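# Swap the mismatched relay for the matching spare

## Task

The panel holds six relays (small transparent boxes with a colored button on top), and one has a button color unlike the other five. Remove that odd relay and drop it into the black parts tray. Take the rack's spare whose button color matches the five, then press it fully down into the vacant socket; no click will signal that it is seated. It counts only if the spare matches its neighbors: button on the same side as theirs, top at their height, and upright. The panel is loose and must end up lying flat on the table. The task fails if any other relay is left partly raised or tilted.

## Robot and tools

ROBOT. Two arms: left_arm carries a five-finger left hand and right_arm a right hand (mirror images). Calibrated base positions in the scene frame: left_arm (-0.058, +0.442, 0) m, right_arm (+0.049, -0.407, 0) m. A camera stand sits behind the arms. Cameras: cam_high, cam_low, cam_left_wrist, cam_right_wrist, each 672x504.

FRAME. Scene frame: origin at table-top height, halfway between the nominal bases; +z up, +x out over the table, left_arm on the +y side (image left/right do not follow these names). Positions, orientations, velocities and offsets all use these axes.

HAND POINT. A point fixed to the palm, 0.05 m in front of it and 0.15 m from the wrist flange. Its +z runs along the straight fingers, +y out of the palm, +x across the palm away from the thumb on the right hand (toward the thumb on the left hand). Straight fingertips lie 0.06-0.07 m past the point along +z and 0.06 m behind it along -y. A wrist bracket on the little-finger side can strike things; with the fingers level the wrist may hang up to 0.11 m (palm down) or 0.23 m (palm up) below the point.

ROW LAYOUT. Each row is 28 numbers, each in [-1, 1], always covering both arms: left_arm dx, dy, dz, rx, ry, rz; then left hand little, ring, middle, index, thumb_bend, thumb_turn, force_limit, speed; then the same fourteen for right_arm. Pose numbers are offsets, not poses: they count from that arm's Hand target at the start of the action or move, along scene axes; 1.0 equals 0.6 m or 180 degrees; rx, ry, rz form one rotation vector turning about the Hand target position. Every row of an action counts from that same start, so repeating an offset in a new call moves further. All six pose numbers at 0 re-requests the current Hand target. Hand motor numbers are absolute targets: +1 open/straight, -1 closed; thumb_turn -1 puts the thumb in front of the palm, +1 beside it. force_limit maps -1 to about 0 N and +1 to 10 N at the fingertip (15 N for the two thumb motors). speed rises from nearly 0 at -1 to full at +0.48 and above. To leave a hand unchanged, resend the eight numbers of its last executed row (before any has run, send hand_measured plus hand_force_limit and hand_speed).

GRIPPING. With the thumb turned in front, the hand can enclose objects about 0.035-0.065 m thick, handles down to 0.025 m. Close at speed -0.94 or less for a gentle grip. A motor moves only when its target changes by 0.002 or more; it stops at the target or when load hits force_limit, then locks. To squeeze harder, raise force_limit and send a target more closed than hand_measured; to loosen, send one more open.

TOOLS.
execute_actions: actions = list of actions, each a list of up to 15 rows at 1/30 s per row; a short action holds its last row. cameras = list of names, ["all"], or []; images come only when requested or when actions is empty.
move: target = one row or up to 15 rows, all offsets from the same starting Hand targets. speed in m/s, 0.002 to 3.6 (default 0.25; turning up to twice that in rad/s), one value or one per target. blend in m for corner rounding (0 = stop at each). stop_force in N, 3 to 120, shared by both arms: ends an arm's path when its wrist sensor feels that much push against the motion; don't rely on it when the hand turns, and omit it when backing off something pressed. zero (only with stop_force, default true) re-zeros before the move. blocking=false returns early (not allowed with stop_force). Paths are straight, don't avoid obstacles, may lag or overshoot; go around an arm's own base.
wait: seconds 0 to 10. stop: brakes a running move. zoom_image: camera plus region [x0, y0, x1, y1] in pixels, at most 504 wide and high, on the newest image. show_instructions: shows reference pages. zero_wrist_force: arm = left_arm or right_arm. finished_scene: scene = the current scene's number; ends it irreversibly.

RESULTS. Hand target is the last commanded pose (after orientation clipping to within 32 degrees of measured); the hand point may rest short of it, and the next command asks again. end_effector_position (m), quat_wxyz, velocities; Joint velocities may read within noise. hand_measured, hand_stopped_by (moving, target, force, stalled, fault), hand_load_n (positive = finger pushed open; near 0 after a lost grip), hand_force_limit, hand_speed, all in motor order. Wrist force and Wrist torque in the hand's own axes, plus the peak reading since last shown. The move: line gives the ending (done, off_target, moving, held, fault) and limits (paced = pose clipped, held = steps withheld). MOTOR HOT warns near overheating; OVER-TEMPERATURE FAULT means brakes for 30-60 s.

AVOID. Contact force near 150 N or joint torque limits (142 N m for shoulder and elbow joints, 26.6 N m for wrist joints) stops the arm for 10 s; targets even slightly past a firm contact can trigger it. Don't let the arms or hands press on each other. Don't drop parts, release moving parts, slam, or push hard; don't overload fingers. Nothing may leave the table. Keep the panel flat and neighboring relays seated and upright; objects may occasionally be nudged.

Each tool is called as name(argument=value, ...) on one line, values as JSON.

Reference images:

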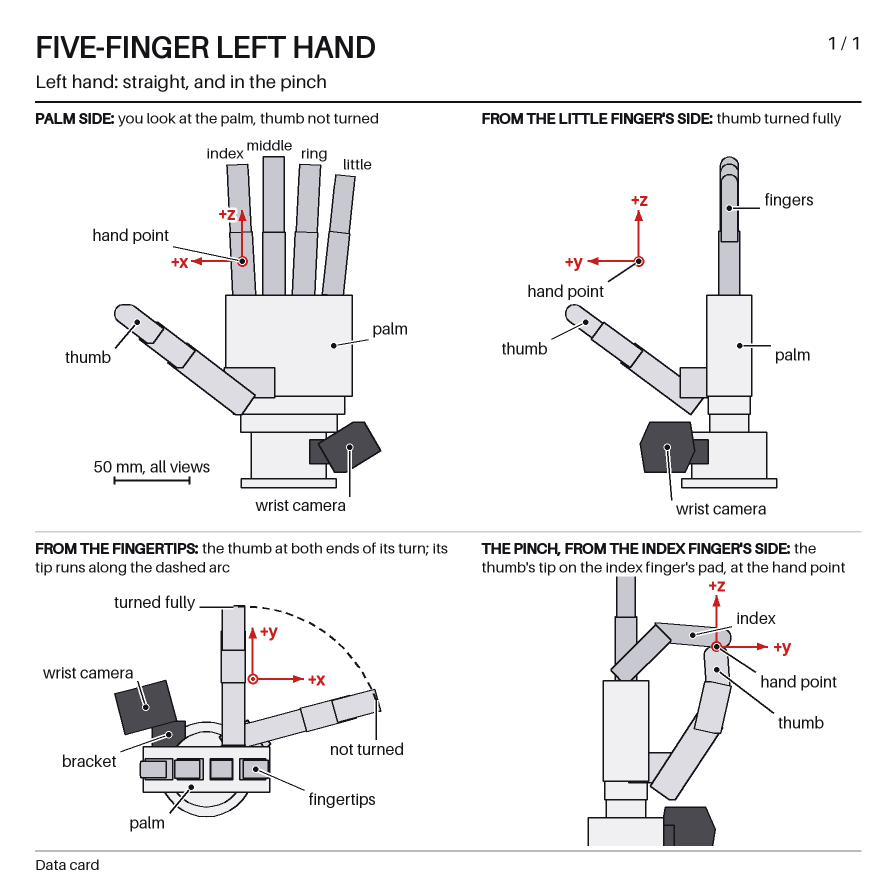

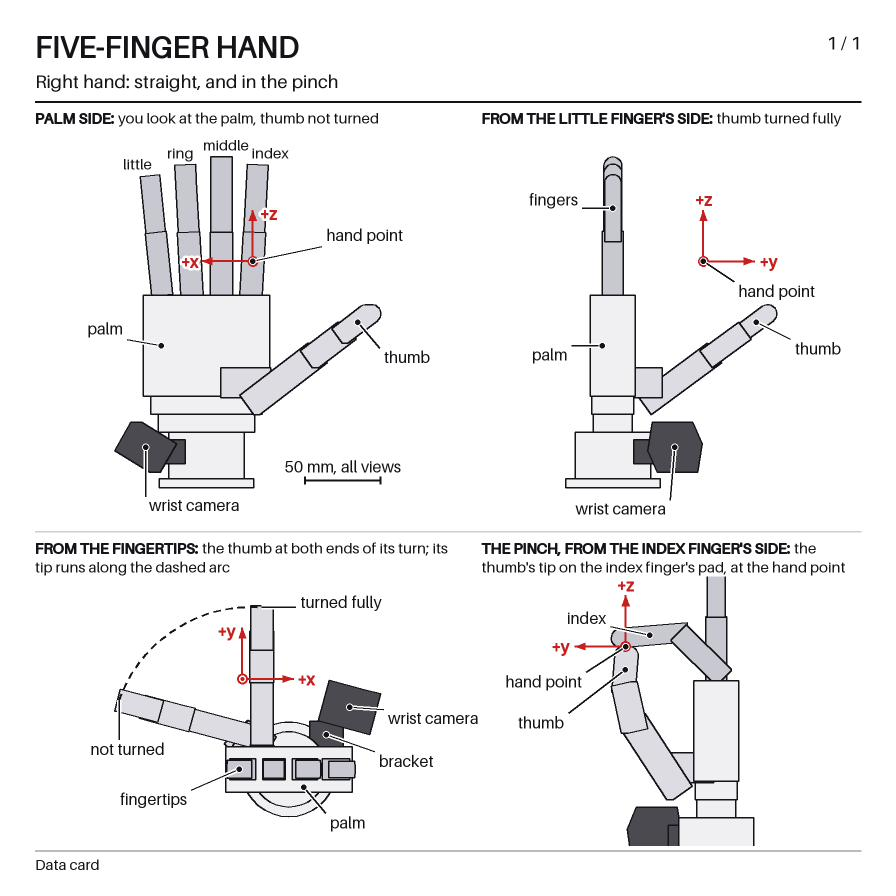

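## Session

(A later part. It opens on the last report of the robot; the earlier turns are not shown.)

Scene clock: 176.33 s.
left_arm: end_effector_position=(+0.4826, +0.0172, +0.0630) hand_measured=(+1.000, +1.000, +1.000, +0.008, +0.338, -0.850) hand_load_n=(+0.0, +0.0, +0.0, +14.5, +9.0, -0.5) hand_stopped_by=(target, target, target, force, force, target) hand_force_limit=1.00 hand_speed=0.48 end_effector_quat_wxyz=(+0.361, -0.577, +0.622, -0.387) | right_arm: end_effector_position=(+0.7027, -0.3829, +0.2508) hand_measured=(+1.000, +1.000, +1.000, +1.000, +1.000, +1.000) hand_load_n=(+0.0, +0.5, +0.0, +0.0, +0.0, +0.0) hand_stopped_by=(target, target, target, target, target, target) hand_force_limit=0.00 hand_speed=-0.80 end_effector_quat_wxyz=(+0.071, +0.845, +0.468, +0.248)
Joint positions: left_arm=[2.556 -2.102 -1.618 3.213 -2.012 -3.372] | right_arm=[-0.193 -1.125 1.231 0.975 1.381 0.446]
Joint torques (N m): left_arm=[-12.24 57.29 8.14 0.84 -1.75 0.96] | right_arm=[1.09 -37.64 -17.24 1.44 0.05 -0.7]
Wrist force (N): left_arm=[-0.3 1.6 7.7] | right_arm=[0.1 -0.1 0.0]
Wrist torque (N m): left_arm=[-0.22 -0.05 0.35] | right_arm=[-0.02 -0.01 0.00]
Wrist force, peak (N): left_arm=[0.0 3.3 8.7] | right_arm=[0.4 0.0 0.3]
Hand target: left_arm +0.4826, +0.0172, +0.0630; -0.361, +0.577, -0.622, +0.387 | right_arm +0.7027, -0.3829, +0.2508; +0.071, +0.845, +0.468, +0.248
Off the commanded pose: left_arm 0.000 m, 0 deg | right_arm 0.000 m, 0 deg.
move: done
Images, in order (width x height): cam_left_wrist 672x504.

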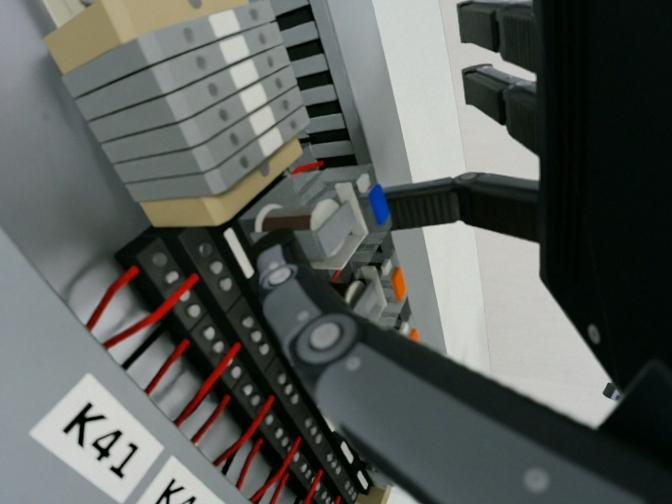

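move(target=[[0.0056,-0.0004,0.001,0.0032,0.0444,0,1,1,1,-0.6,-0.4,-0.85,1,0.48,0,0,0,0,0,0,1,1,1,1,1,1,0,-0.8],[0,0,0.002,0,0,0,1,1,1,-0.6,-0.4,-0.85,1,0.48,0,0,0,0,0,0,1,1,1,1,1,1,0,-0.8],[0.0056,-0.0004,0.003,0.0032,0.0444,0,1,1,1,-0.6,-0.4,-0.85,1,0.48,0,0,0,0,0,0,1,1,1,1,1,1,0,-0.8],[0,0,0.004,0,0,0,1,1,1,-0.6,-0.4,-0.85,1,0.48,0,0,0,0,0,0,1,1,1,1,1,1,0,-0.8],[0.0028,-0.0002,0.005,0.0016,0.0222,0,1,1,1,-0.6,-0.4,-0.85,1,0.48,0,0,0,0,0,0,1,1,1,1,1,1,0,-0.8]], speed=0.05, cameras=["cam_left_wrist"])

zoom_image(camera="cam_left_wrist", region=[200, 130, 450, 330])

Scene clock: 189.77 s.
left_arm: end_effector_position=(+0.4843, +0.0171, +0.0660) hand_measured=(+1.000, +1.000, +1.000, +0.008, +0.338, -0.850) hand_load_n=(+0.0, +0.0, +0.0, +9.0, +17.0, -0.5) hand_stopped_by=(target, target, target, force, force, target) hand_force_limit=1.00 hand_speed=0.48 end_effector_quat_wxyz=(+0.340, -0.589, +0.636, -0.365) | right_arm: end_effector_position=(+0.7027, -0.3829, +0.2508) hand_measured=(+1.000, +1.000, +1.000, +1.000, +1.000, +1.000) hand_load_n=(+0.0, +0.0, +0.0, +0.0, +0.0, +0.0) hand_stopped_by=(target, target, target, target, target, target) hand_force_limit=0.00 hand_speed=-0.80 end_effector_quat_wxyz=(+0.071, +0.845, +0.468, +0.248)
Joint positions: left_arm=[2.569 -2.119 -1.552 3.092 -1.984 -3.396] | right_arm=[-0.193 -1.125 1.231 0.975 1.381 0.446]
Joint torques (N m): left_arm=[11.21 31.58 26.07 -0.41 0.98 -1.34] | right_arm=[0.44 -38.19 -17.2 1.51 0.1 -0.96]
Wrist force (N): left_arm=[1.0 3.3 -0.3] | right_arm=[0.1 -0.1 -0.2]
Wrist torque (N m): left_arm=[-0.07 -0.06 0.51] | right_arm=[-0.01 0.00 0.00]
Wrist force, peak (N): left_arm=[-0.2 2.5 9.1] | right_arm=[0.4 0.1 -0.1]
Hand target: left_arm +0.4843, +0.0171, +0.0660; -0.340, +0.589, -0.636, +0.365 | right_arm +0.7027, -0.3829, +0.2508; +0.071, +0.845, +0.468, +0.248
Off the commanded pose: left_arm 0.000 m, 0 deg | right_arm 0.000 m, 0 deg.
move: done
Images, in order (width x height): cam_left_wrist 672x504.

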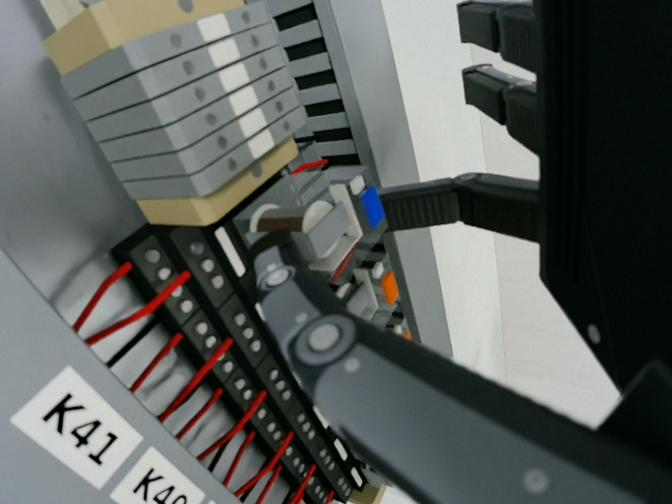

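Scaled by 2.016.

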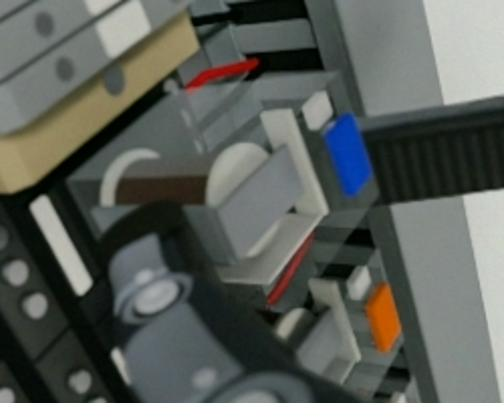

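move(target=[[0,0,0,0,0,0,1,1,1,0.3,0.6,-0.85,1,0.2,0,0,0,0,0,0,1,1,1,1,1,1,0,-0.8],[0.0003,0.0,-0.0083,0,0,0,1,1,1,0.3,0.6,-0.85,1,0.2,0,0,0,0,0,0,1,1,1,1,1,1,0,-0.8]], speed=0.04)

move(target=[[0,0,0,0,0,0,1,1,1,-0.6,-0.4,-0.85,1,0.48,0,0,0,0,0,0,1,1,1,1,1,1,0,-0.8]], speed=0.04, cameras=["cam_left_wrist"])

zoom_image(camera="cam_left_wrist", region=[200, 130, 450, 330])

Scene clock: 197.37 s.
left_arm: end_effector_position=(+0.4845, +0.0171, +0.0611) hand_measured=(+1.000, +1.000, +1.000, +0.300, +0.600, -0.850) hand_load_n=(-0.5, -0.5, +0.0, +0.0, +0.0, +0.0) hand_stopped_by=(target, target, target, target, target, target) hand_force_limit=1.00 hand_speed=0.20 end_effector_quat_wxyz=(+0.340, -0.589, +0.636, -0.365) | right_arm: end_effector_position=(+0.7027, -0.3829, +0.2508) hand_measured=(+1.000, +1.000, +1.000, +1.000, +1.000, +1.000) hand_load_n=(+0.0, +0.0, +0.0, +0.0, +0.0, +0.0) hand_stopped_by=(target, target, target, target, target, target) hand_force_limit=0.00 hand_speed=-0.80 end_effector_quat_wxyz=(+0.071, +0.845, +0.468, +0.248)
Joint positions: left_arm=[2.569 -2.125 -1.556 3.102 -1.984 -3.396] | right_arm=[-0.193 -1.125 1.231 0.975 1.381 0.446]
Joint torques (N m): left_arm=[10.13 27.86 9.2 0.8 1.49 0.62] | right_arm=[1.1 -38.89 -16.67 1.48 0.14 -0.91]
Wrist force (N): left_arm=[0.1 -3.0 -0.6] | right_arm=[0.1 0.0 -0.1]
Wrist torque (N m): left_arm=[-0.35 -0.04 0.60] | right_arm=[0.00 -0.01 0.01]
Wrist force, peak (N): left_arm=[1.0 3.8 -0.5] | right_arm=[0.3 -0.1 -0.3]
Hand target: left_arm +0.4845, +0.0171, +0.0610; -0.340, +0.589, -0.636, +0.365 | right_arm +0.7027, -0.3829, +0.2508; +0.071, +0.845, +0.468, +0.248
Off the commanded pose: left_arm 0.000 m, 0 deg | right_arm 0.000 m, 0 deg.
move: done

Scene clock: 197.87 s.
left_arm: end_effector_position=(+0.4845, +0.0171, +0.0610) hand_measured=(+1.000, +1.000, +1.000, -0.022, +0.362, -0.850) hand_load_n=(+0.0, +0.0, +0.0, +13.5, +20.5, +1.0) hand_stopped_by=(target, target, target, force, force, target) hand_force_limit=1.00 hand_speed=0.48 end_effector_quat_wxyz=(+0.340, -0.589, +0.636, -0.365) | right_arm: end_effector_position=(+0.7027, -0.3829, +0.2508) hand_measured=(+1.000, +1.000, +1.000, +1.000, +1.000, +1.000) hand_load_n=(+0.0, +0.0, +0.0, +0.0, +0.0, +0.0) hand_stopped_by=(target, target, target, target, target, target) hand_force_limit=0.00 hand_speed=-0.80 end_effector_quat_wxyz=(+0.071, +0.845, +0.468, +0.248)
Joint positions: left_arm=[2.569 -2.126 -1.556 3.103 -1.984 -3.396] | right_arm=[-0.193 -1.125 1.231 0.975 1.381 0.446]
Joint torques (N m): left_arm=[2.36 29.58 10.74 -1.94 0.02 0.72] | right_arm=[1.01 -38.08 -16.85 1.55 0.07 -0.96]
Wrist force (N): left_arm=[1.2 -3.7 -1.1] | right_arm=[0.2 0.0 -0.2]
Wrist torque (N m): left_arm=[-0.29 -0.01 0.51] | right_arm=[0.01 -0.02 0.01]
Wrist force, peak (N): left_arm=[1.3 -10.5 6.6] | right_arm=[0.3 0.1 -0.1]
Hand target: left_arm +0.4845, +0.0171, +0.0610; -0.340, +0.589, -0.636, +0.365 | right_arm +0.7027, -0.3829, +0.2508; +0.071, +0.845, +0.468, +0.248
Off the commanded pose: left_arm 0.000 m, 0 deg | right_arm 0.000 m, 0 deg.
move: done
Images, in order (width x height): cam_left_wrist 672x504.

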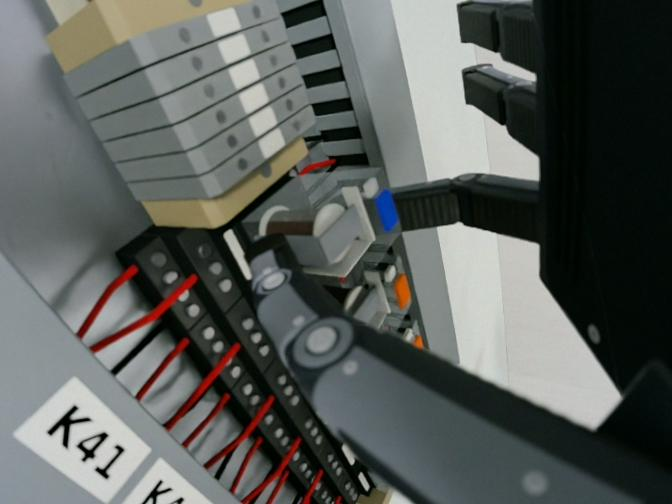

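Scaled by 2.016.

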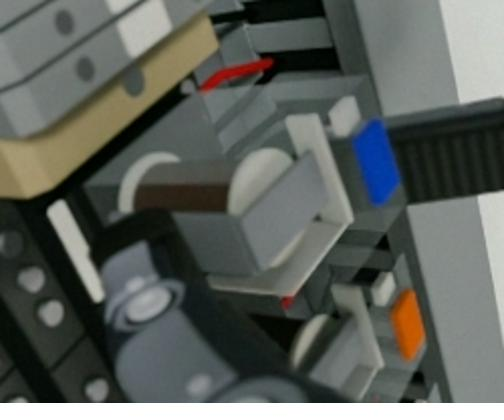

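move(target=[[0.0033,-0.0002,0.004,0.002,0.0277,0,1,1,1,-0.6,-0.4,-0.85,1,0.48,0,0,0,0,0,0,1,1,1,1,1,1,0,-0.8],[-0.0033,0.0002,0.005,-0.002,-0.0277,0,1,1,1,-0.6,-0.4,-0.85,1,0.48,0,0,0,0,0,0,1,1,1,1,1,1,0,-0.8],[0.0033,-0.0002,0.006,0.002,0.0277,0,1,1,1,-0.6,-0.4,-0.85,1,0.48,0,0,0,0,0,0,1,1,1,1,1,1,0,-0.8],[-0.0033,0.0002,0.007,-0.002,-0.0277,0,1,1,1,-0.6,-0.4,-0.85,1,0.48,0,0,0,0,0,0,1,1,1,1,1,1,0,-0.8],[0.0033,-0.0002,0.008,0.002,0.0277,0,1,1,1,-0.6,-0.4,-0.85,1,0.48,0,0,0,0,0,0,1,1,1,1,1,1,0,-0.8],[0,0,0.0085,0,0,0,1,1,1,-0.6,-0.4,-0.85,1,0.48,0,0,0,0,0,0,1,1,1,1,1,1,0,-0.8]], speed=0.06, cameras=["cam_left_wrist"])

zoom_image(camera="cam_left_wrist", region=[200, 130, 450, 330])

Scene clock: 212.47 s.
left_arm: end_effector_position=(+0.4845, +0.0171, +0.0661) hand_measured=(+1.000, +1.000, +1.000, -0.020, +0.362, -0.850) hand_load_n=(+0.0, +0.0, +0.0, +17.0, +14.0, -1.0) hand_stopped_by=(target, target, target, force, force, target) hand_force_limit=1.00 hand_speed=0.48 end_effector_quat_wxyz=(+0.340, -0.589, +0.636, -0.365) | right_arm: end_effector_position=(+0.7027, -0.3829, +0.2508) hand_measured=(+1.000, +1.000, +1.000, +1.000, +1.000, +1.000) hand_load_n=(+0.0, +0.0, +0.0, +0.0, +0.0, +0.0) hand_stopped_by=(target, target, target, target, target, target) hand_force_limit=0.00 hand_speed=-0.80 end_effector_quat_wxyz=(+0.071, +0.845, +0.468, +0.248)
Joint positions: left_arm=[2.569 -2.12 -1.551 3.091 -1.984 -3.396] | right_arm=[-0.193 -1.125 1.231 0.975 1.381 0.446]
Joint torques (N m): left_arm=[-11.25 56.89 9.43 0.92 -1.76 1.18] | right_arm=[0.86 -39.03 -17.03 1.58 0.21 -0.83]
Wrist force (N): left_arm=[-1.4 0.9 3.7] | right_arm=[0.0 0.0 -0.2]
Wrist torque (N m): left_arm=[-0.34 -0.04 0.35] | right_arm=[0.01 0.00 0.00]
Wrist force, peak (N): left_arm=[0.2 13.0 3.2] | right_arm=[0.2 0.4 0.0]
Hand target: left_arm +0.4845, +0.0171, +0.0661; -0.340, +0.589, -0.636, +0.365 | right_arm +0.7027, -0.3829, +0.2508; +0.071, +0.845, +0.468, +0.248
Off the commanded pose: left_arm 0.000 m, 0 deg | right_arm 0.000 m, 0 deg.
move: done
Images, in order (width x height): cam_left_wrist 672x504.

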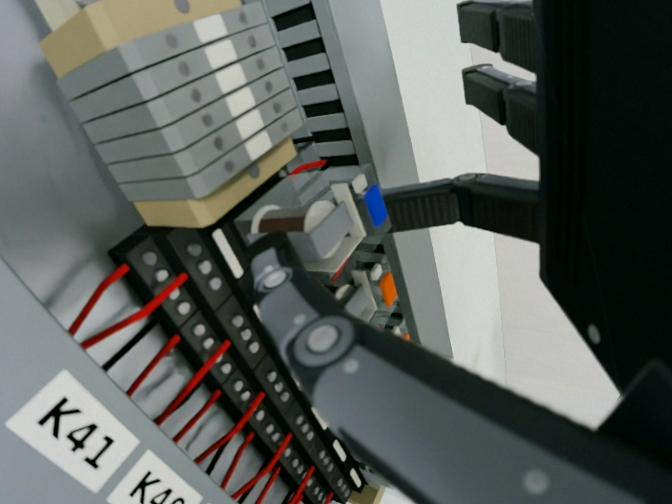

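Scaled by 2.016.

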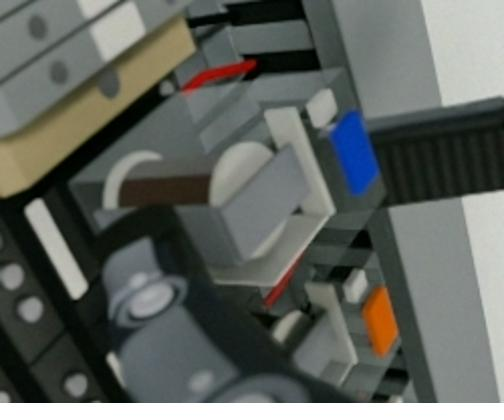

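move(target=[[0,0,0,0,0,0,1,1,1,0.3,0.6,-0.85,1,0.2,0,0,0,0,0,0,1,1,1,1,1,1,0,-0.8],[0.000,0.0,-0.006,0,0,0,1,1,1,0.3,0.6,-0.85,1,0.2,0,0,0,0,0,0,1,1,1,1,1,1,0,-0.8]], speed=0.04)

move(target=[[0,0,0,0,0,0,1,1,1,-0.6,-0.4,-0.85,1,0.48,0,0,0,0,0,0,1,1,1,1,1,1,0,-0.8]], speed=0.04)

move(target=[[0.0033,-0.0002,0.004,0.002,0.0277,0,1,1,1,-0.6,-0.4,-0.85,1,0.48,0,0,0,0,0,0,1,1,1,1,1,1,0,-0.8],[-0.0033,0.0002,0.005,-0.002,-0.0277,0,1,1,1,-0.6,-0.4,-0.85,1,0.48,0,0,0,0,0,0,1,1,1,1,1,1,0,-0.8],[0.0033,-0.0002,0.006,0.002,0.0277,0,1,1,1,-0.6,-0.4,-0.85,1,0.48,0,0,0,0,0,0,1,1,1,1,1,1,0,-0.8],[-0.0033,0.0002,0.007,-0.002,-0.0277,0,1,1,1,-0.6,-0.4,-0.85,1,0.48,0,0,0,0,0,0,1,1,1,1,1,1,0,-0.8],[0.0033,-0.0002,0.008,0.002,0.0277,0,1,1,1,-0.6,-0.4,-0.85,1,0.48,0,0,0,0,0,0,1,1,1,1,1,1,0,-0.8],[0,0,0.0085,0,0,0,1,1,1,-0.6,-0.4,-0.85,1,0.48,0,0,0,0,0,0,1,1,1,1,1,1,0,-0.8]], speed=0.06, cameras=["cam_left_wrist","cam_low"])

zoom_image(camera="cam_left_wrist", region=[200, 130, 450, 330])

zoom_image(camera="cam_low", region=[210, 240, 280, 300])

Scene clock: 224.27 s.
left_arm: end_effector_position=(+0.4845, +0.0170, +0.0626) hand_measured=(+1.000, +1.000, +1.000, +0.300, +0.600, -0.850) hand_load_n=(+0.0, +0.0, +0.0, +0.0, +0.0, +0.0) hand_stopped_by=(target, target, target, target, target, target) hand_force_limit=1.00 hand_speed=0.20 end_effector_quat_wxyz=(+0.340, -0.589, +0.636, -0.365) | right_arm: end_effector_position=(+0.7027, -0.3829, +0.2508) hand_measured=(+1.000, +1.000, +1.000, +1.000, +1.000, +1.000) hand_load_n=(+0.0, +0.0, +0.0, +0.0, +0.0, +0.0) hand_stopped_by=(target, target, target, target, target, target) hand_force_limit=0.00 hand_speed=-0.80 end_effector_quat_wxyz=(+0.071, +0.845, +0.468, +0.248)
Joint positions: left_arm=[2.569 -2.124 -1.555 3.099 -1.984 -3.396] | right_arm=[-0.193 -1.125 1.231 0.975 1.381 0.446]
Joint torques (N m): left_arm=[0.84 28.96 8.28 1.32 -1.73 1.17] | right_arm=[1.48 -39.26 -17.54 1.54 0.24 -0.89]
Wrist force (N): left_arm=[-0.2 -3.2 -0.5] | right_arm=[-0.2 0.0 -0.1]
Wrist torque (N m): left_arm=[-0.39 0.02 0.40] | right_arm=[0.01 0.04 -0.02]
Wrist force, peak (N): left_arm=[-1.8 1.0 3.8] | right_arm=[0.3 0.2 0.0]
Hand target: left_arm +0.4845, +0.0171, +0.0625; -0.340, +0.589, -0.636, +0.365 | right_arm +0.7027, -0.3829, +0.2508; +0.071, +0.845, +0.468, +0.248
Off the commanded pose: left_arm 0.000 m, 0 deg | right_arm 0.000 m, 0 deg.
move: done

Scene clock: 224.77 s.
left_arm: end_effector_position=(+0.4845, +0.0170, +0.0626) hand_measured=(+1.000, +1.000, +1.000, -0.048, +0.408, -0.850) hand_load_n=(+0.0, +0.0, +0.0, +16.5, +14.0, -0.5) hand_stopped_by=(target, target, target, force, force, target) hand_force_limit=1.00 hand_speed=0.48 end_effector_quat_wxyz=(+0.340, -0.589, +0.636, -0.365) | right_arm: end_effector_position=(+0.7027, -0.3829, +0.2508) hand_measured=(+1.000, +1.000, +1.000, +1.000, +1.000, +1.000) hand_load_n=(+0.0, +0.0, +0.0, +0.0, +0.0, +0.0) hand_stopped_by=(target, target, target, target, target, target) hand_force_limit=0.00 hand_speed=-0.80 end_effector_quat_wxyz=(+0.071, +0.845, +0.468, +0.248)
Joint positions: left_arm=[2.569 -2.124 -1.555 3.099 -1.984 -3.396] | right_arm=[-0.193 -1.125 1.231 0.975 1.381 0.446]
Joint torques (N m): left_arm=[5.78 27.24 6.69 -4.21 -0.44 1.17] | right_arm=[1.38 -39.42 -16.96 1.62 0.07 -1.02]
Wrist force (N): left_arm=[1.1 -10.8 4.3] | right_arm=[0.3 -0.2 -0.2]
Wrist torque (N m): left_arm=[-0.38 0.06 0.40] | right_arm=[-0.01 -0.03 0.01]
Wrist force, peak (N): left_arm=[1.0 -10.7 4.6] | right_arm=[0.0 -0.1 -0.4]
Hand target: left_arm +0.4845, +0.0171, +0.0625; -0.340, +0.589, -0.636, +0.365 | right_arm +0.7027, -0.3829, +0.2508; +0.071, +0.845, +0.468, +0.248
Off the commanded pose: left_arm 0.000 m, 0 deg | right_arm 0.000 m, 0 deg.
move: done

Scene clock: 233.73 s.
left_arm: end_effector_position=(+0.4845, +0.0171, +0.0676) hand_measured=(+1.000, +1.000, +1.000, -0.048, +0.408, -0.850) hand_load_n=(+0.0, +0.0, +0.0, +14.5, +15.5, -2.0) hand_stopped_by=(target, target, target, force, force, target) hand_force_limit=1.00 hand_speed=0.48 end_effector_quat_wxyz=(+0.340, -0.589, +0.636, -0.365) | right_arm: end_effector_position=(+0.7027, -0.3829, +0.2508) hand_measured=(+1.000, +1.000, +1.000, +1.000, +1.000, +1.000) hand_load_n=(+0.0, +0.0, +0.0, +0.0, +0.0, +0.0) hand_stopped_by=(target, target, target, target, target, target) hand_force_limit=0.00 hand_speed=-0.80 end_effector_quat_wxyz=(+0.071, +0.845, +0.468, +0.248)
Joint positions: left_arm=[2.569 -2.118 -1.55 3.088 -1.984 -3.396] | right_arm=[-0.193 -1.125 1.231 0.975 1.381 0.446]
Joint torques (N m): left_arm=[-9.86 53.9 7.75 1.44 -2.01 1.22] | right_arm=[0.71 -39.78 -17.41 1.56 0.25 -0.96]
Wrist force (N): left_arm=[-0.5 -2.9 -0.7] | right_arm=[-0.1 -0.2 0.0]
Wrist torque (N m): left_arm=[-0.37 0.06 0.37] | right_arm=[-0.03 0.01 -0.01]
Wrist force, peak (N): left_arm=[1.8 -12.5 5.3] | right_arm=[0.2 -0.2 -0.3]
Hand target: left_arm +0.4845, +0.0171, +0.0676; -0.340, +0.589, -0.636, +0.365 | right_arm +0.7027, -0.3829, +0.2508; +0.071, +0.845, +0.468, +0.248
Off the commanded pose: left_arm 0.000 m, 0 deg | right_arm 0.000 m, 0 deg.
move: done
Images, in order (width x height): cam_low 672x504, cam_left_wrist 672x504.

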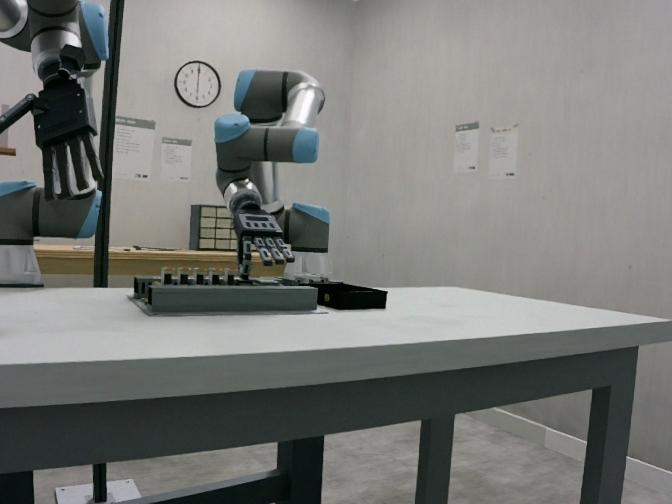

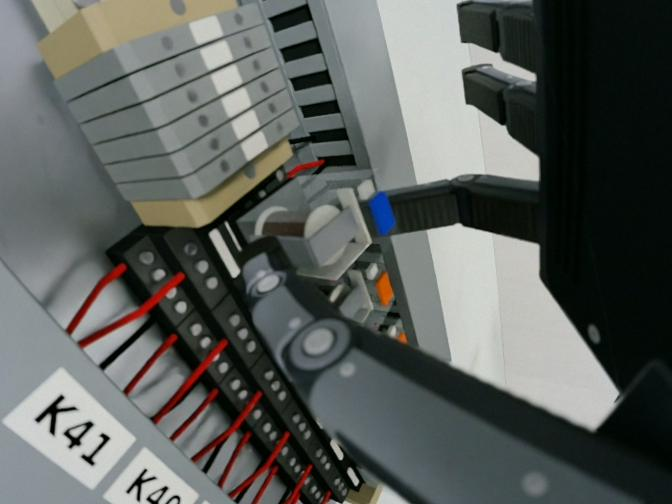

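Scaled by 2.016.

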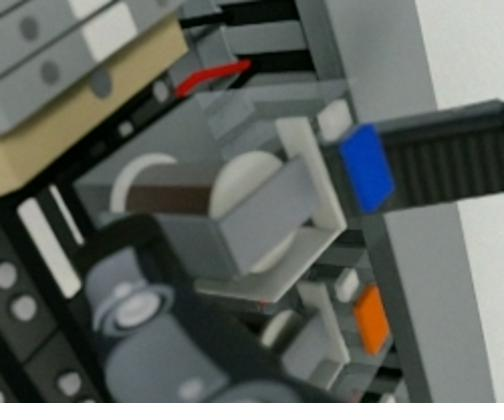

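Scaled by 7.200.

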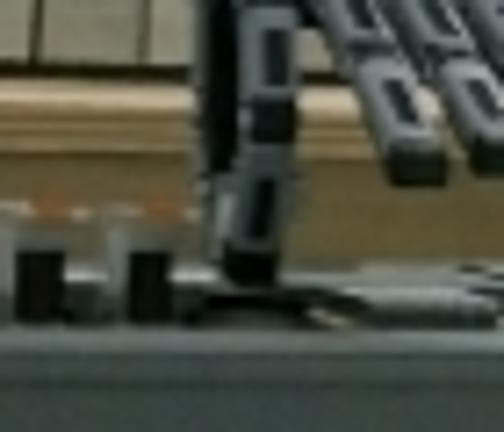

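move(target=[[0,0,0.13,0,0,0,1,1,1,-0.6,-0.4,-0.85,1,0.48,0,0,0,0,0,0,1,1,1,1,1,1,0,-0.8],[0.034,0.346,0.13,0,0,0,1,1,1,-0.6,-0.4,-0.85,1,0.48,0,0,0,0,0,0,1,1,1,1,1,1,0,-0.8]], speed=0.15, blend=0.02, cameras=["cam_left_wrist","cam_low"])

Scene clock: 242.57 s.
left_arm: end_effector_position=(+0.5049, +0.2246, +0.1456) hand_measured=(+1.000, +1.000, +1.000, -0.048, +0.408, -0.850) hand_load_n=(+0.0, +0.0, +0.0, +14.5, +15.5, -2.0) hand_stopped_by=(target, target, target, force, force, target) hand_force_limit=1.00 hand_speed=0.48 end_effector_quat_wxyz=(+0.340, -0.589, +0.636, -0.365) | right_arm: end_effector_position=(+0.7027, -0.3829, +0.2508) hand_measured=(+1.000, +1.000, +1.000, +1.000, +1.000, +1.000) hand_load_n=(+0.0, +0.0, +0.0, +0.0, +0.0, +0.0) hand_stopped_by=(target, target, target, target, target, target) hand_force_limit=0.00 hand_speed=-0.80 end_effector_quat_wxyz=(+0.071, +0.845, +0.468, +0.248)
Joint positions: left_arm=[3.024 -1.786 -1.799 3.06 -1.595 -3.153] | right_arm=[-0.193 -1.125 1.231 0.975 1.381 0.446]
Joint torques (N m): left_arm=[9.95 41.23 9.35 1.56 1.92 0.89] | right_arm=[1.62 -39.87 -17.46 1.65 0.22 -0.95]
Wrist force (N): left_arm=[-0.7 -2.7 -0.5] | right_arm=[0.0 -0.1 -0.1]
Wrist torque (N m): left_arm=[-0.35 0.08 0.36] | right_arm=[-0.02 0.00 0.00]
Wrist force, peak (N): left_arm=[0.0 -3.6 -0.8] | right_arm=[0.0 0.1 -0.5]
Hand target: left_arm +0.5049, +0.2247, +0.1456; -0.340, +0.589, -0.636, +0.365 | right_arm +0.7027, -0.3829, +0.2508; +0.071, +0.845, +0.468, +0.248
Off the commanded pose: left_arm 0.000 m, 0 deg | right_arm 0.000 m, 0 deg.
move: done
Images, in order (width x height): cam_low 672x504, cam_left_wrist 672x504.

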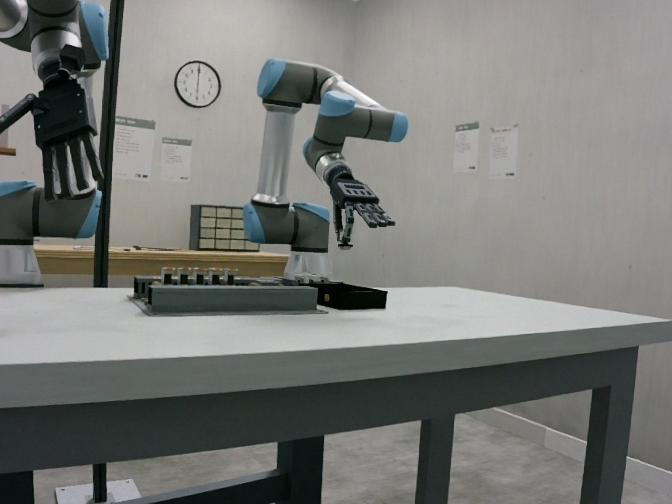

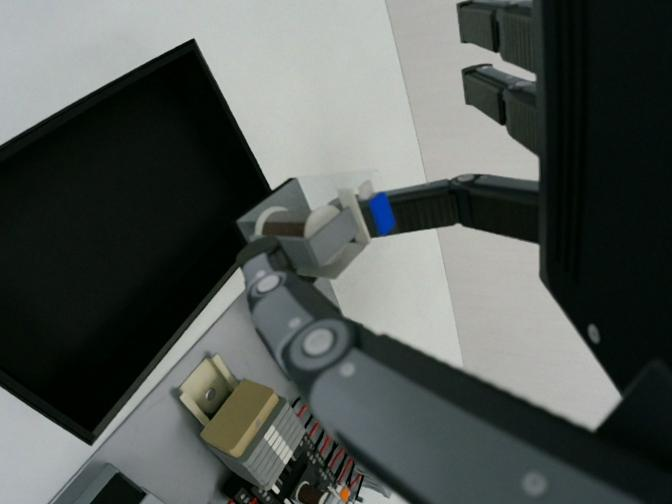

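move(target=[[0,0.0,-0.15,0,0,0,1,1,1,-0.6,-0.4,-0.85,1,0.48,0,0,0,0,0,0,1,1,1,1,1,1,0,-0.8]], speed=0.15, cameras=["cam_left_wrist"])

move(target=[[0,0.0,-0.05,0,0,0,1,1,1,-0.6,-0.4,-0.85,1,0.48,0,0,0,0,0,0,1,1,1,1,1,1,0,-0.8]], speed=0.02, stop_force=3.5, cameras=["cam_left_wrist"])

Scene clock: 248.50 s.
left_arm: end_effector_position=(+0.5049, +0.2247, +0.0557) hand_measured=(+1.000, +1.000, +1.000, -0.048, +0.408, -0.850) hand_load_n=(+0.0, +0.0, +0.0, +14.5, +15.5, -2.0) hand_stopped_by=(target, target, target, force, force, target) hand_force_limit=1.00 hand_speed=0.48 end_effector_quat_wxyz=(+0.340, -0.589, +0.636, -0.365) | right_arm: end_effector_position=(+0.7027, -0.3829, +0.2508) hand_measured=(+1.000, +1.000, +1.000, +1.000, +1.000, +1.000) hand_load_n=(+0.0, +0.0, +0.0, +0.0, +0.0, +0.0) hand_stopped_by=(target, target, target, target, target, target) hand_force_limit=0.00 hand_speed=-0.80 end_effector_quat_wxyz=(+0.071, +0.845, +0.468, +0.248)
Joint positions: left_arm=[3.024 -1.903 -1.913 3.29 -1.595 -3.153] | right_arm=[-0.193 -1.125 1.231 0.975 1.381 0.446]
Joint torques (N m): left_arm=[-10.21 17.99 7.92 1.79 -0.94 -1.23] | right_arm=[0.55 -39.72 -17.69 1.59 0.27 -0.9]
Wrist force (N): left_arm=[-0.6 -2.5 -0.7] | right_arm=[0.0 0.1 -0.1]
Wrist torque (N m): left_arm=[-0.31 0.06 0.36] | right_arm=[0.02 0.00 0.01]
Wrist force, peak (N): left_arm=[-0.9 -4.0 -1.4] | right_arm=[0.2 0.1 -0.4]
Hand target: left_arm +0.5049, +0.2247, +0.0556; -0.340, +0.589, -0.636, +0.365 | right_arm +0.7027, -0.3829, +0.2508; +0.071, +0.845, +0.468, +0.248
Off the commanded pose: left_arm 0.000 m, 0 deg | right_arm 0.000 m, 0 deg.
move: done
Images, in order (width x height): cam_left_wrist 672x504.

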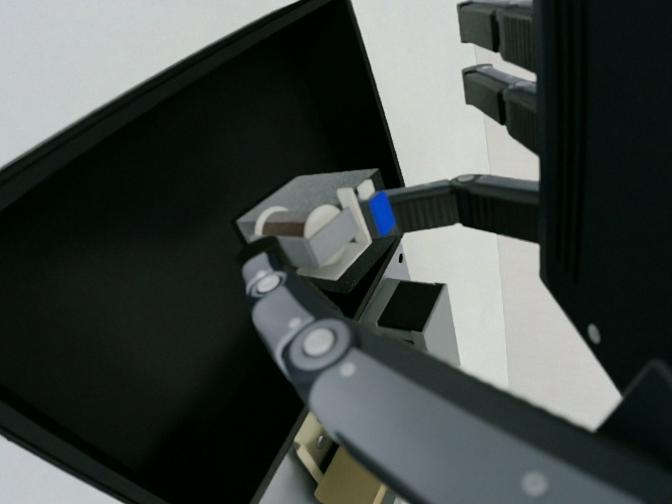

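Scene clock: 250.67 s.
left_arm: end_effector_position=(+0.5049, +0.2247, +0.0363) hand_measured=(+1.000, +1.000, +1.000, -0.048, +0.408, -0.850) hand_load_n=(+0.0, +0.0, +0.0, +15.0, +15.0, -2.0) hand_stopped_by=(target, target, target, force, force, target) hand_force_limit=1.00 hand_speed=0.48 end_effector_quat_wxyz=(+0.340, -0.589, +0.636, -0.365) | right_arm: end_effector_position=(+0.7027, -0.3829, +0.2508) hand_measured=(+1.000, +1.000, +1.000, +1.000, +1.000, +1.000) hand_load_n=(+0.0, +0.0, +0.0, +0.0, +0.0, +0.0) hand_stopped_by=(target, target, target, target, target, target) hand_force_limit=0.00 hand_speed=-0.80 end_effector_quat_wxyz=(+0.071, +0.845, +0.468, +0.248)
Joint positions: left_arm=[3.024 -1.934 -1.931 3.34 -1.595 -3.153] | right_arm=[-0.193 -1.125 1.231 0.975 1.381 0.446]
Joint torques (N m): left_arm=[-2.74 44.18 21.01 -1.47 -1.1 0.34] | right_arm=[0.91 -40.04 -17.23 1.65 0.38 -0.99]
Wrist force (N): left_arm=[-0.6 -3.6 -0.8] | right_arm=[0.0 0.0 -0.1]
Wrist torque (N m): left_arm=[-0.38 0.08 0.37] | right_arm=[0.00 0.00 0.00]
Wrist force, peak (N): left_arm=[1.0 -10.6 -2.6] | right_arm=[-0.1 0.0 -0.4]
Hand target: left_arm +0.5049, +0.2247, +0.0363; -0.340, +0.589, -0.636, +0.365 (not the last commanded pose) | right_arm +0.7027, -0.3829, +0.2508; +0.071, +0.845, +0.468, +0.248
Off the commanded pose: left_arm 0.011 m, 0 deg | right_arm 0.000 m, 0 deg.
move: contact (left_arm)
Images, in order (width x height): cam_left_wrist 672x504.

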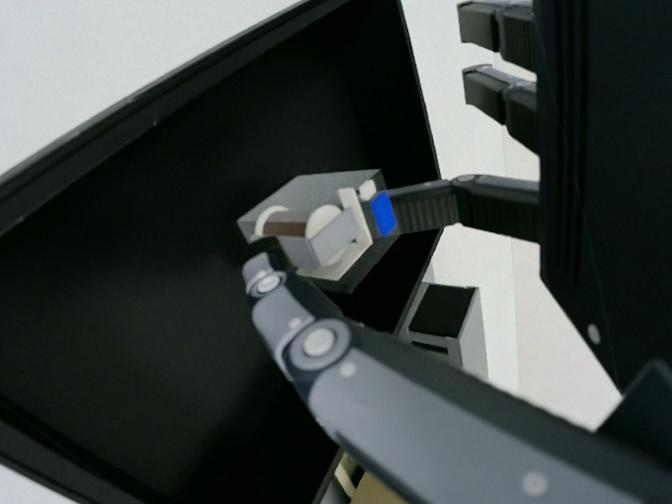

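move(target=[[0,0.0,0,0,0,0,1,1,1,0.2,0.6,-0.85,0.6,-0.7,0,0,0,0,0,0,1,1,1,1,1,1,0,-0.8]], speed=0.02, cameras=["cam_left_wrist"])

Scene clock: 254.73 s.
left_arm: end_effector_position=(+0.5049, +0.2247, +0.0363) hand_measured=(+1.000, +1.000, +1.000, +0.200, +0.600, -0.850) hand_load_n=(+0.0, +0.5, +0.0, +0.0, +0.0, +0.0) hand_stopped_by=(target, target, target, target, target, target) hand_force_limit=0.60 hand_speed=-0.70 end_effector_quat_wxyz=(+0.340, -0.589, +0.636, -0.365) | right_arm: end_effector_position=(+0.7027, -0.3829, +0.2508) hand_measured=(+1.000, +1.000, +1.000, +1.000, +1.000, +1.000) hand_load_n=(+0.0, +0.0, +0.0, +0.0, +0.0, +0.5) hand_stopped_by=(target, target, target, target, target, target) hand_force_limit=0.00 hand_speed=-0.80 end_effector_quat_wxyz=(+0.071, +0.845, +0.468, +0.248)
Joint positions: left_arm=[3.024 -1.934 -1.931 3.34 -1.595 -3.153] | right_arm=[-0.193 -1.125 1.231 0.975 1.381 0.446]
Joint torques (N m): left_arm=[9.86 44.22 20.72 -1.26 -1.07 0.62] | right_arm=[0.51 -40.5 -16.53 1.6 0.23 -0.85]
Wrist force (N): left_arm=[-0.9 -3.0 -0.8] | right_arm=[0.1 0.0 0.0]
Wrist torque (N m): left_arm=[-0.35 0.10 0.37] | right_arm=[0.00 -0.01 0.00]
Wrist force, peak (N): left_arm=[-0.6 -4.0 -1.0] | right_arm=[0.4 0.0 -0.1]
Hand target: left_arm +0.5049, +0.2247, +0.0363; -0.340, +0.589, -0.636, +0.365 | right_arm +0.7027, -0.3829, +0.2508; +0.071, +0.845, +0.468, +0.248
Off the commanded pose: left_arm 0.000 m, 0 deg | right_arm 0.000 m, 0 deg.
move: done
Images, in order (width x height): cam_left_wrist 672x504.

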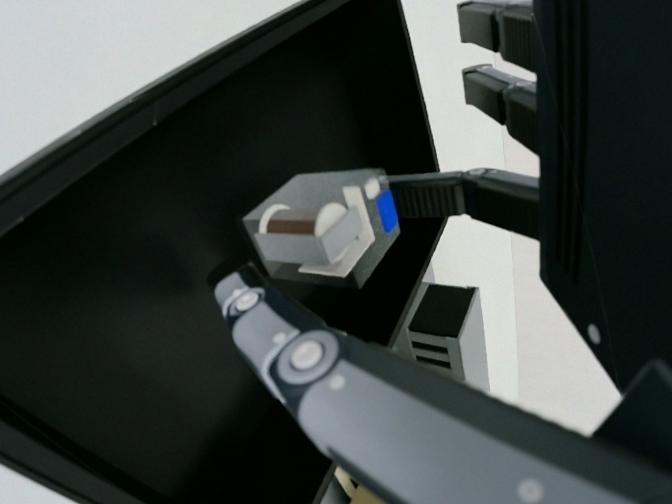

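move(target=[[0,0.0,0.2,0,0,0,1,1,1,0.4,0.6,-0.85,0.6,-0.2,0,0,0,0,0,0,1,1,1,1,1,1,0,-0.8],[-0.15,0.0,0.35,0,0,-0.48,1,1,1,0.4,0.6,-0.85,0.6,-0.2,0,0,0,0,0,0,1,1,1,1,1,1,0,-0.8]], speed=0.3, cameras=["cam_high","cam_left_wrist"])

move(target=[[-0.02,0.0,0.0,0,0,-0.48,1,1,1,0.4,0.6,-0.85,0.6,-0.2,0,0,0,0,0,0,1,1,1,1,1,1,0,-0.8]], speed=0.3, cameras=["cam_high","cam_left_wrist"])

Scene clock: 265.23 s.
left_arm: end_effector_position=(+0.4149, +0.2247, +0.2463) hand_measured=(+1.000, +1.000, +1.000, +0.400, +0.600, -0.850) hand_load_n=(+0.0, +0.0, +0.0, +0.0, +0.0, +0.0) hand_stopped_by=(target, target, target, target, target, target) hand_force_limit=0.60 hand_speed=-0.20 end_effector_quat_wxyz=(-0.002, +0.006, +0.866, -0.499) | right_arm: end_effector_position=(+0.7027, -0.3829, +0.2508) hand_measured=(+1.000, +1.000, +1.000, +1.000, +1.000, +1.000) hand_load_n=(+0.0, +0.0, +0.0, +0.0, +0.0, +0.0) hand_stopped_by=(target, target, target, target, target, target) hand_force_limit=0.00 hand_speed=-0.80 end_effector_quat_wxyz=(+0.071, +0.845, +0.468, +0.248)
Joint positions: left_arm=[3.33 -2.103 -1.402 1.58 -0.564 -1.156] | right_arm=[-0.193 -1.125 1.231 0.975 1.381 0.446]
Joint torques (N m): left_arm=[-9.82 26.32 22.87 -3.9 -0.58 1.35] | right_arm=[0.98 -40.77 -17.16 1.63 0.4 -0.8]
Wrist force (N): left_arm=[-0.7 -3.1 -0.5] | right_arm=[0.3 0.1 -0.1]
Wrist torque (N m): left_arm=[-0.37 0.12 0.36] | right_arm=[0.02 -0.03 0.02]
Wrist force, peak (N): left_arm=[-0.9 -4.5 -1.5] | right_arm=[0.1 -0.1 -0.4]
Hand target: left_arm +0.4149, +0.2247, +0.2463; -0.002, +0.006, +0.866, -0.499 | right_arm +0.7027, -0.3829, +0.2508; +0.071, +0.845, +0.468, +0.248
Off the commanded pose: left_arm 0.000 m, 0 deg | right_arm 0.000 m, 0 deg.
move: done
Images, in order (width x height): cam_high 672x504, cam_left_wrist 672x504.

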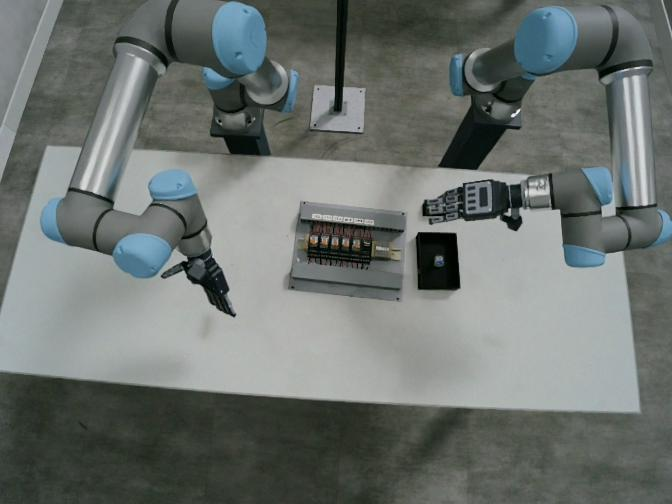

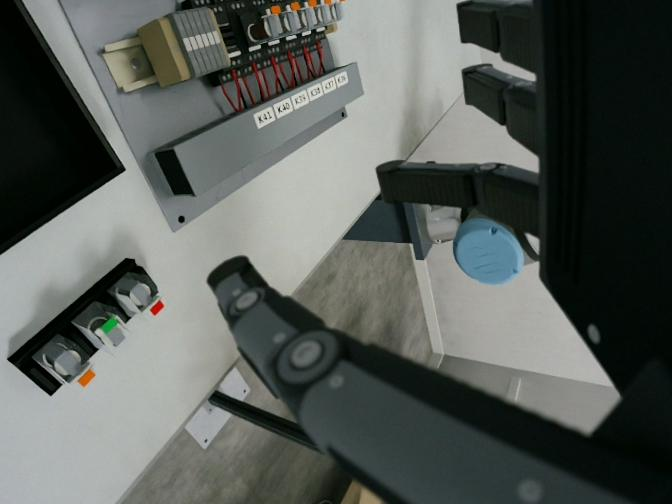

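Scene clock: 268.33 s.
left_arm: end_effector_position=(+0.4029, +0.2247, +0.2463) hand_measured=(+1.000, +1.000, +1.000, +0.400, +0.600, -0.850) hand_load_n=(+0.0, +0.0, +0.0, +0.0, +0.0, +0.0) hand_stopped_by=(target, target, target, target, target, target) hand_force_limit=0.60 hand_speed=-0.20 end_effector_quat_wxyz=(-0.343, +0.597, +0.628, -0.363) | right_arm: end_effector_position=(+0.7027, -0.3829, +0.2508) hand_measured=(+1.000, +1.000, +1.000, +1.000, +1.000, +1.000) hand_load_n=(+0.0, +0.0, +0.5, -0.5, +0.0, +0.0) hand_stopped_by=(target, target, target, target, target, target) hand_force_limit=0.00 hand_speed=-0.80 end_effector_quat_wxyz=(+0.071, +0.845, +0.468, +0.248)
Joint positions: left_arm=[2.968 -2.512 -0.821 0.726 -1.39 -0.104] | right_arm=[-0.193 -1.125 1.231 0.975 1.381 0.446]
Joint torques (N m): left_arm=[-9.69 39.84 23.89 -4.05 -1.55 1.01] | right_arm=[1.01 -40.71 -17.88 1.65 0.32 -0.95]
Wrist force (N): left_arm=[-0.6 -2.8 -0.7] | right_arm=[0.0 0.1 -0.2]
Wrist torque (N m): left_arm=[-0.32 0.06 0.38] | right_arm=[0.04 0.01 0.01]
Wrist force, peak (N): left_arm=[-0.9 -3.3 -0.9] | right_arm=[-0.2 0.0 -0.4]
Hand target: left_arm +0.4029, +0.2247, +0.2463; -0.343, +0.597, +0.628, -0.363 | right_arm +0.7027, -0.3829, +0.2508; +0.071, +0.845, +0.468, +0.248
Off the commanded pose: left_arm 0.000 m, 0 deg | right_arm 0.000 m, 0 deg.
move: done
Images, in order (width x height): cam_high 672x504, cam_left_wrist 672x504.

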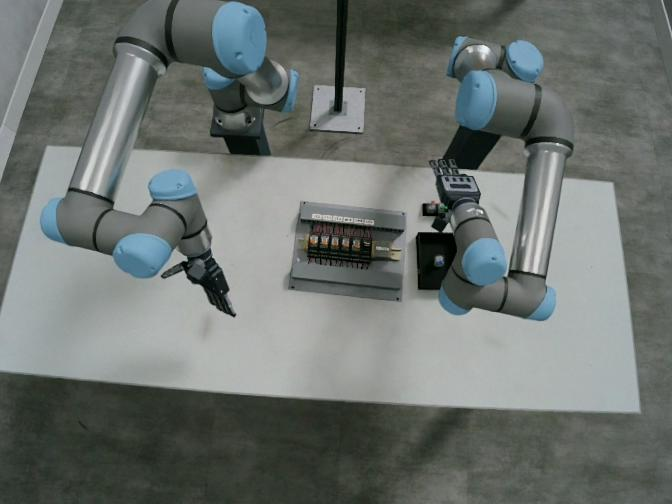

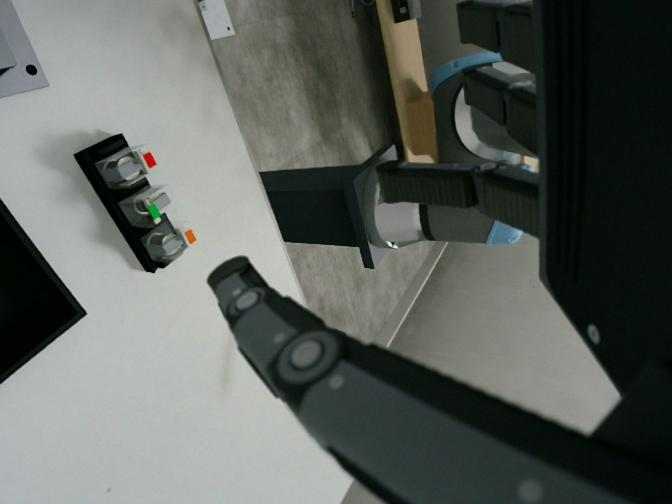

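zoom_image(camera="cam_left_wrist", region=[60, 120, 220, 290])

Scaled by 2.965.

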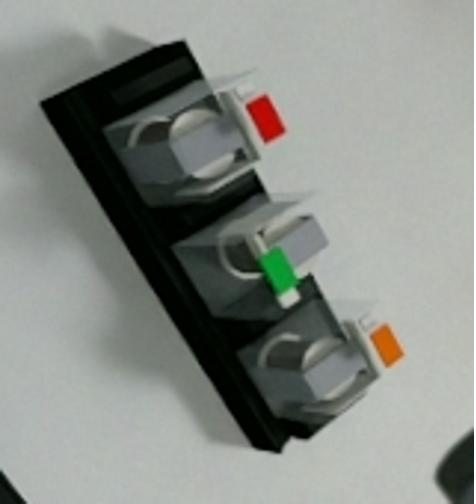

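move(target=[[-0.0945,0.0793,-0.2438,0,0,-0.0103,1,1,1,0.3,0.6,-0.85,0.6,-0.2,0,0,0,0,0,0,1,1,1,1,1,1,0,-0.8]], speed=0.2, cameras=["cam_high","cam_left_wrist","cam_low"])

zoom_image(camera="cam_left_wrist", region=[200, 60, 400, 240])

Scene clock: 292.90 s.
left_arm: end_effector_position=(+0.3462, +0.2722, +0.1001) hand_measured=(+1.000, +1.000, +1.000, +0.300, +0.600, -0.850) hand_load_n=(+0.0, +0.0, +0.0, +0.0, +0.0, +0.0) hand_stopped_by=(target, target, target, target, target, target) hand_force_limit=0.60 hand_speed=-0.20 end_effector_quat_wxyz=(-0.349, +0.607, +0.618, -0.357) | right_arm: end_effector_position=(+0.7027, -0.3829, +0.2508) hand_measured=(+1.000, +1.000, +1.000, +1.000, +1.000, +1.000) hand_load_n=(+0.0, -0.5, +0.0, +0.0, +0.0, +0.5) hand_stopped_by=(target, target, target, target, target, target) hand_force_limit=0.00 hand_speed=-0.80 end_effector_quat_wxyz=(+0.071, +0.845, +0.468, +0.248)
Joint positions: left_arm=[3.02 -2.494 -1.265 1.146 -1.463 -0.06] | right_arm=[-0.193 -1.125 1.231 0.975 1.381 0.446]
Joint torques (N m): left_arm=[9.9 36.4 4.86 -1.34 -1.61 1.22] | right_arm=[0.82 -40.39 -17.08 1.58 0.42 -0.96]
Wrist force (N): left_arm=[-0.6 -3.4 -0.8] | right_arm=[0.1 0.1 -0.2]
Wrist torque (N m): left_arm=[-0.41 0.07 0.39] | right_arm=[0.02 0.00 0.01]
Wrist force, peak (N): left_arm=[-0.9 -3.6 -1.4] | right_arm=[-0.2 0.2 -0.4]
Hand target: left_arm +0.3462, +0.2722, +0.1000; -0.349, +0.607, +0.618, -0.357 | right_arm +0.7027, -0.3829, +0.2508; +0.071, +0.845, +0.468, +0.248
Off the commanded pose: left_arm 0.000 m, 0 deg | right_arm 0.000 m, 0 deg.
move: done
Images, in order (width x height): cam_high 672x504, cam_low 672x504, cam_left_wrist 672x504.

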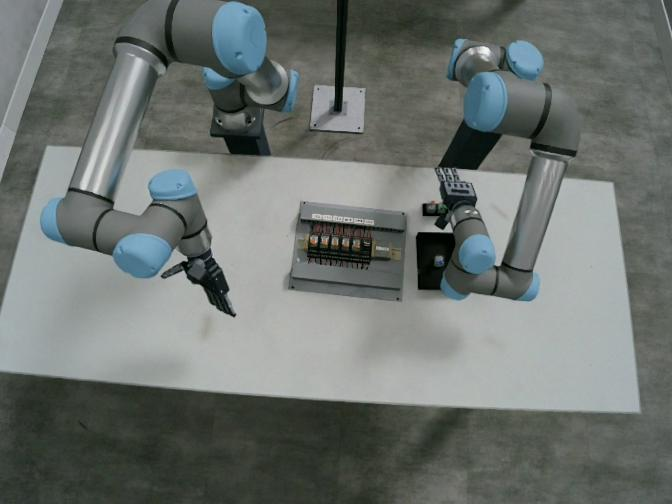

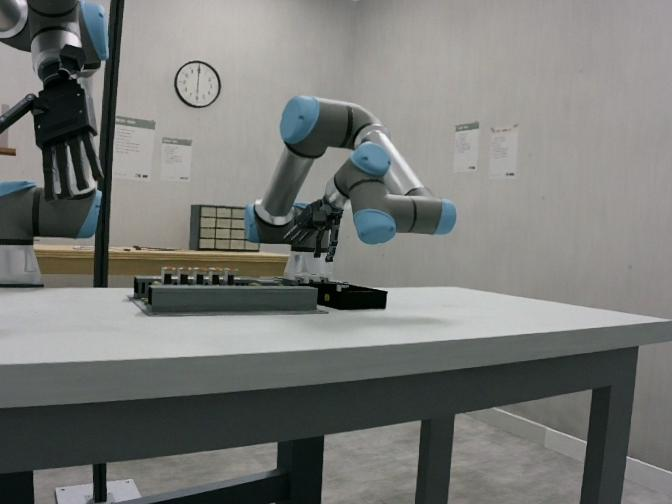

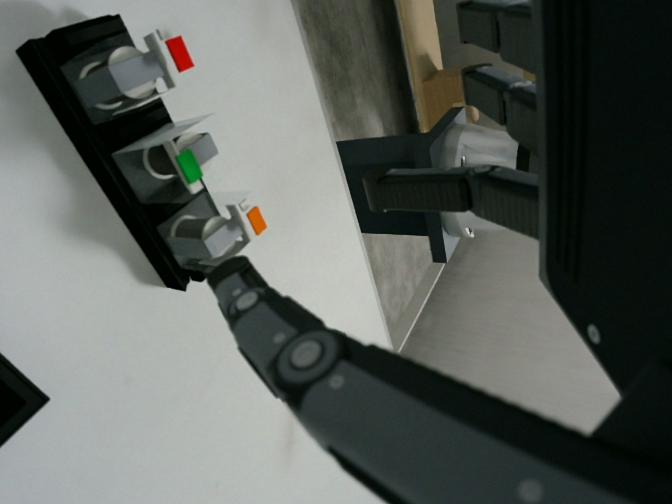

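Scaled by 2.520.

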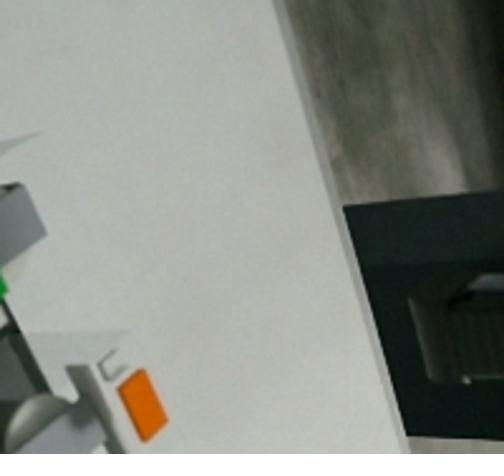

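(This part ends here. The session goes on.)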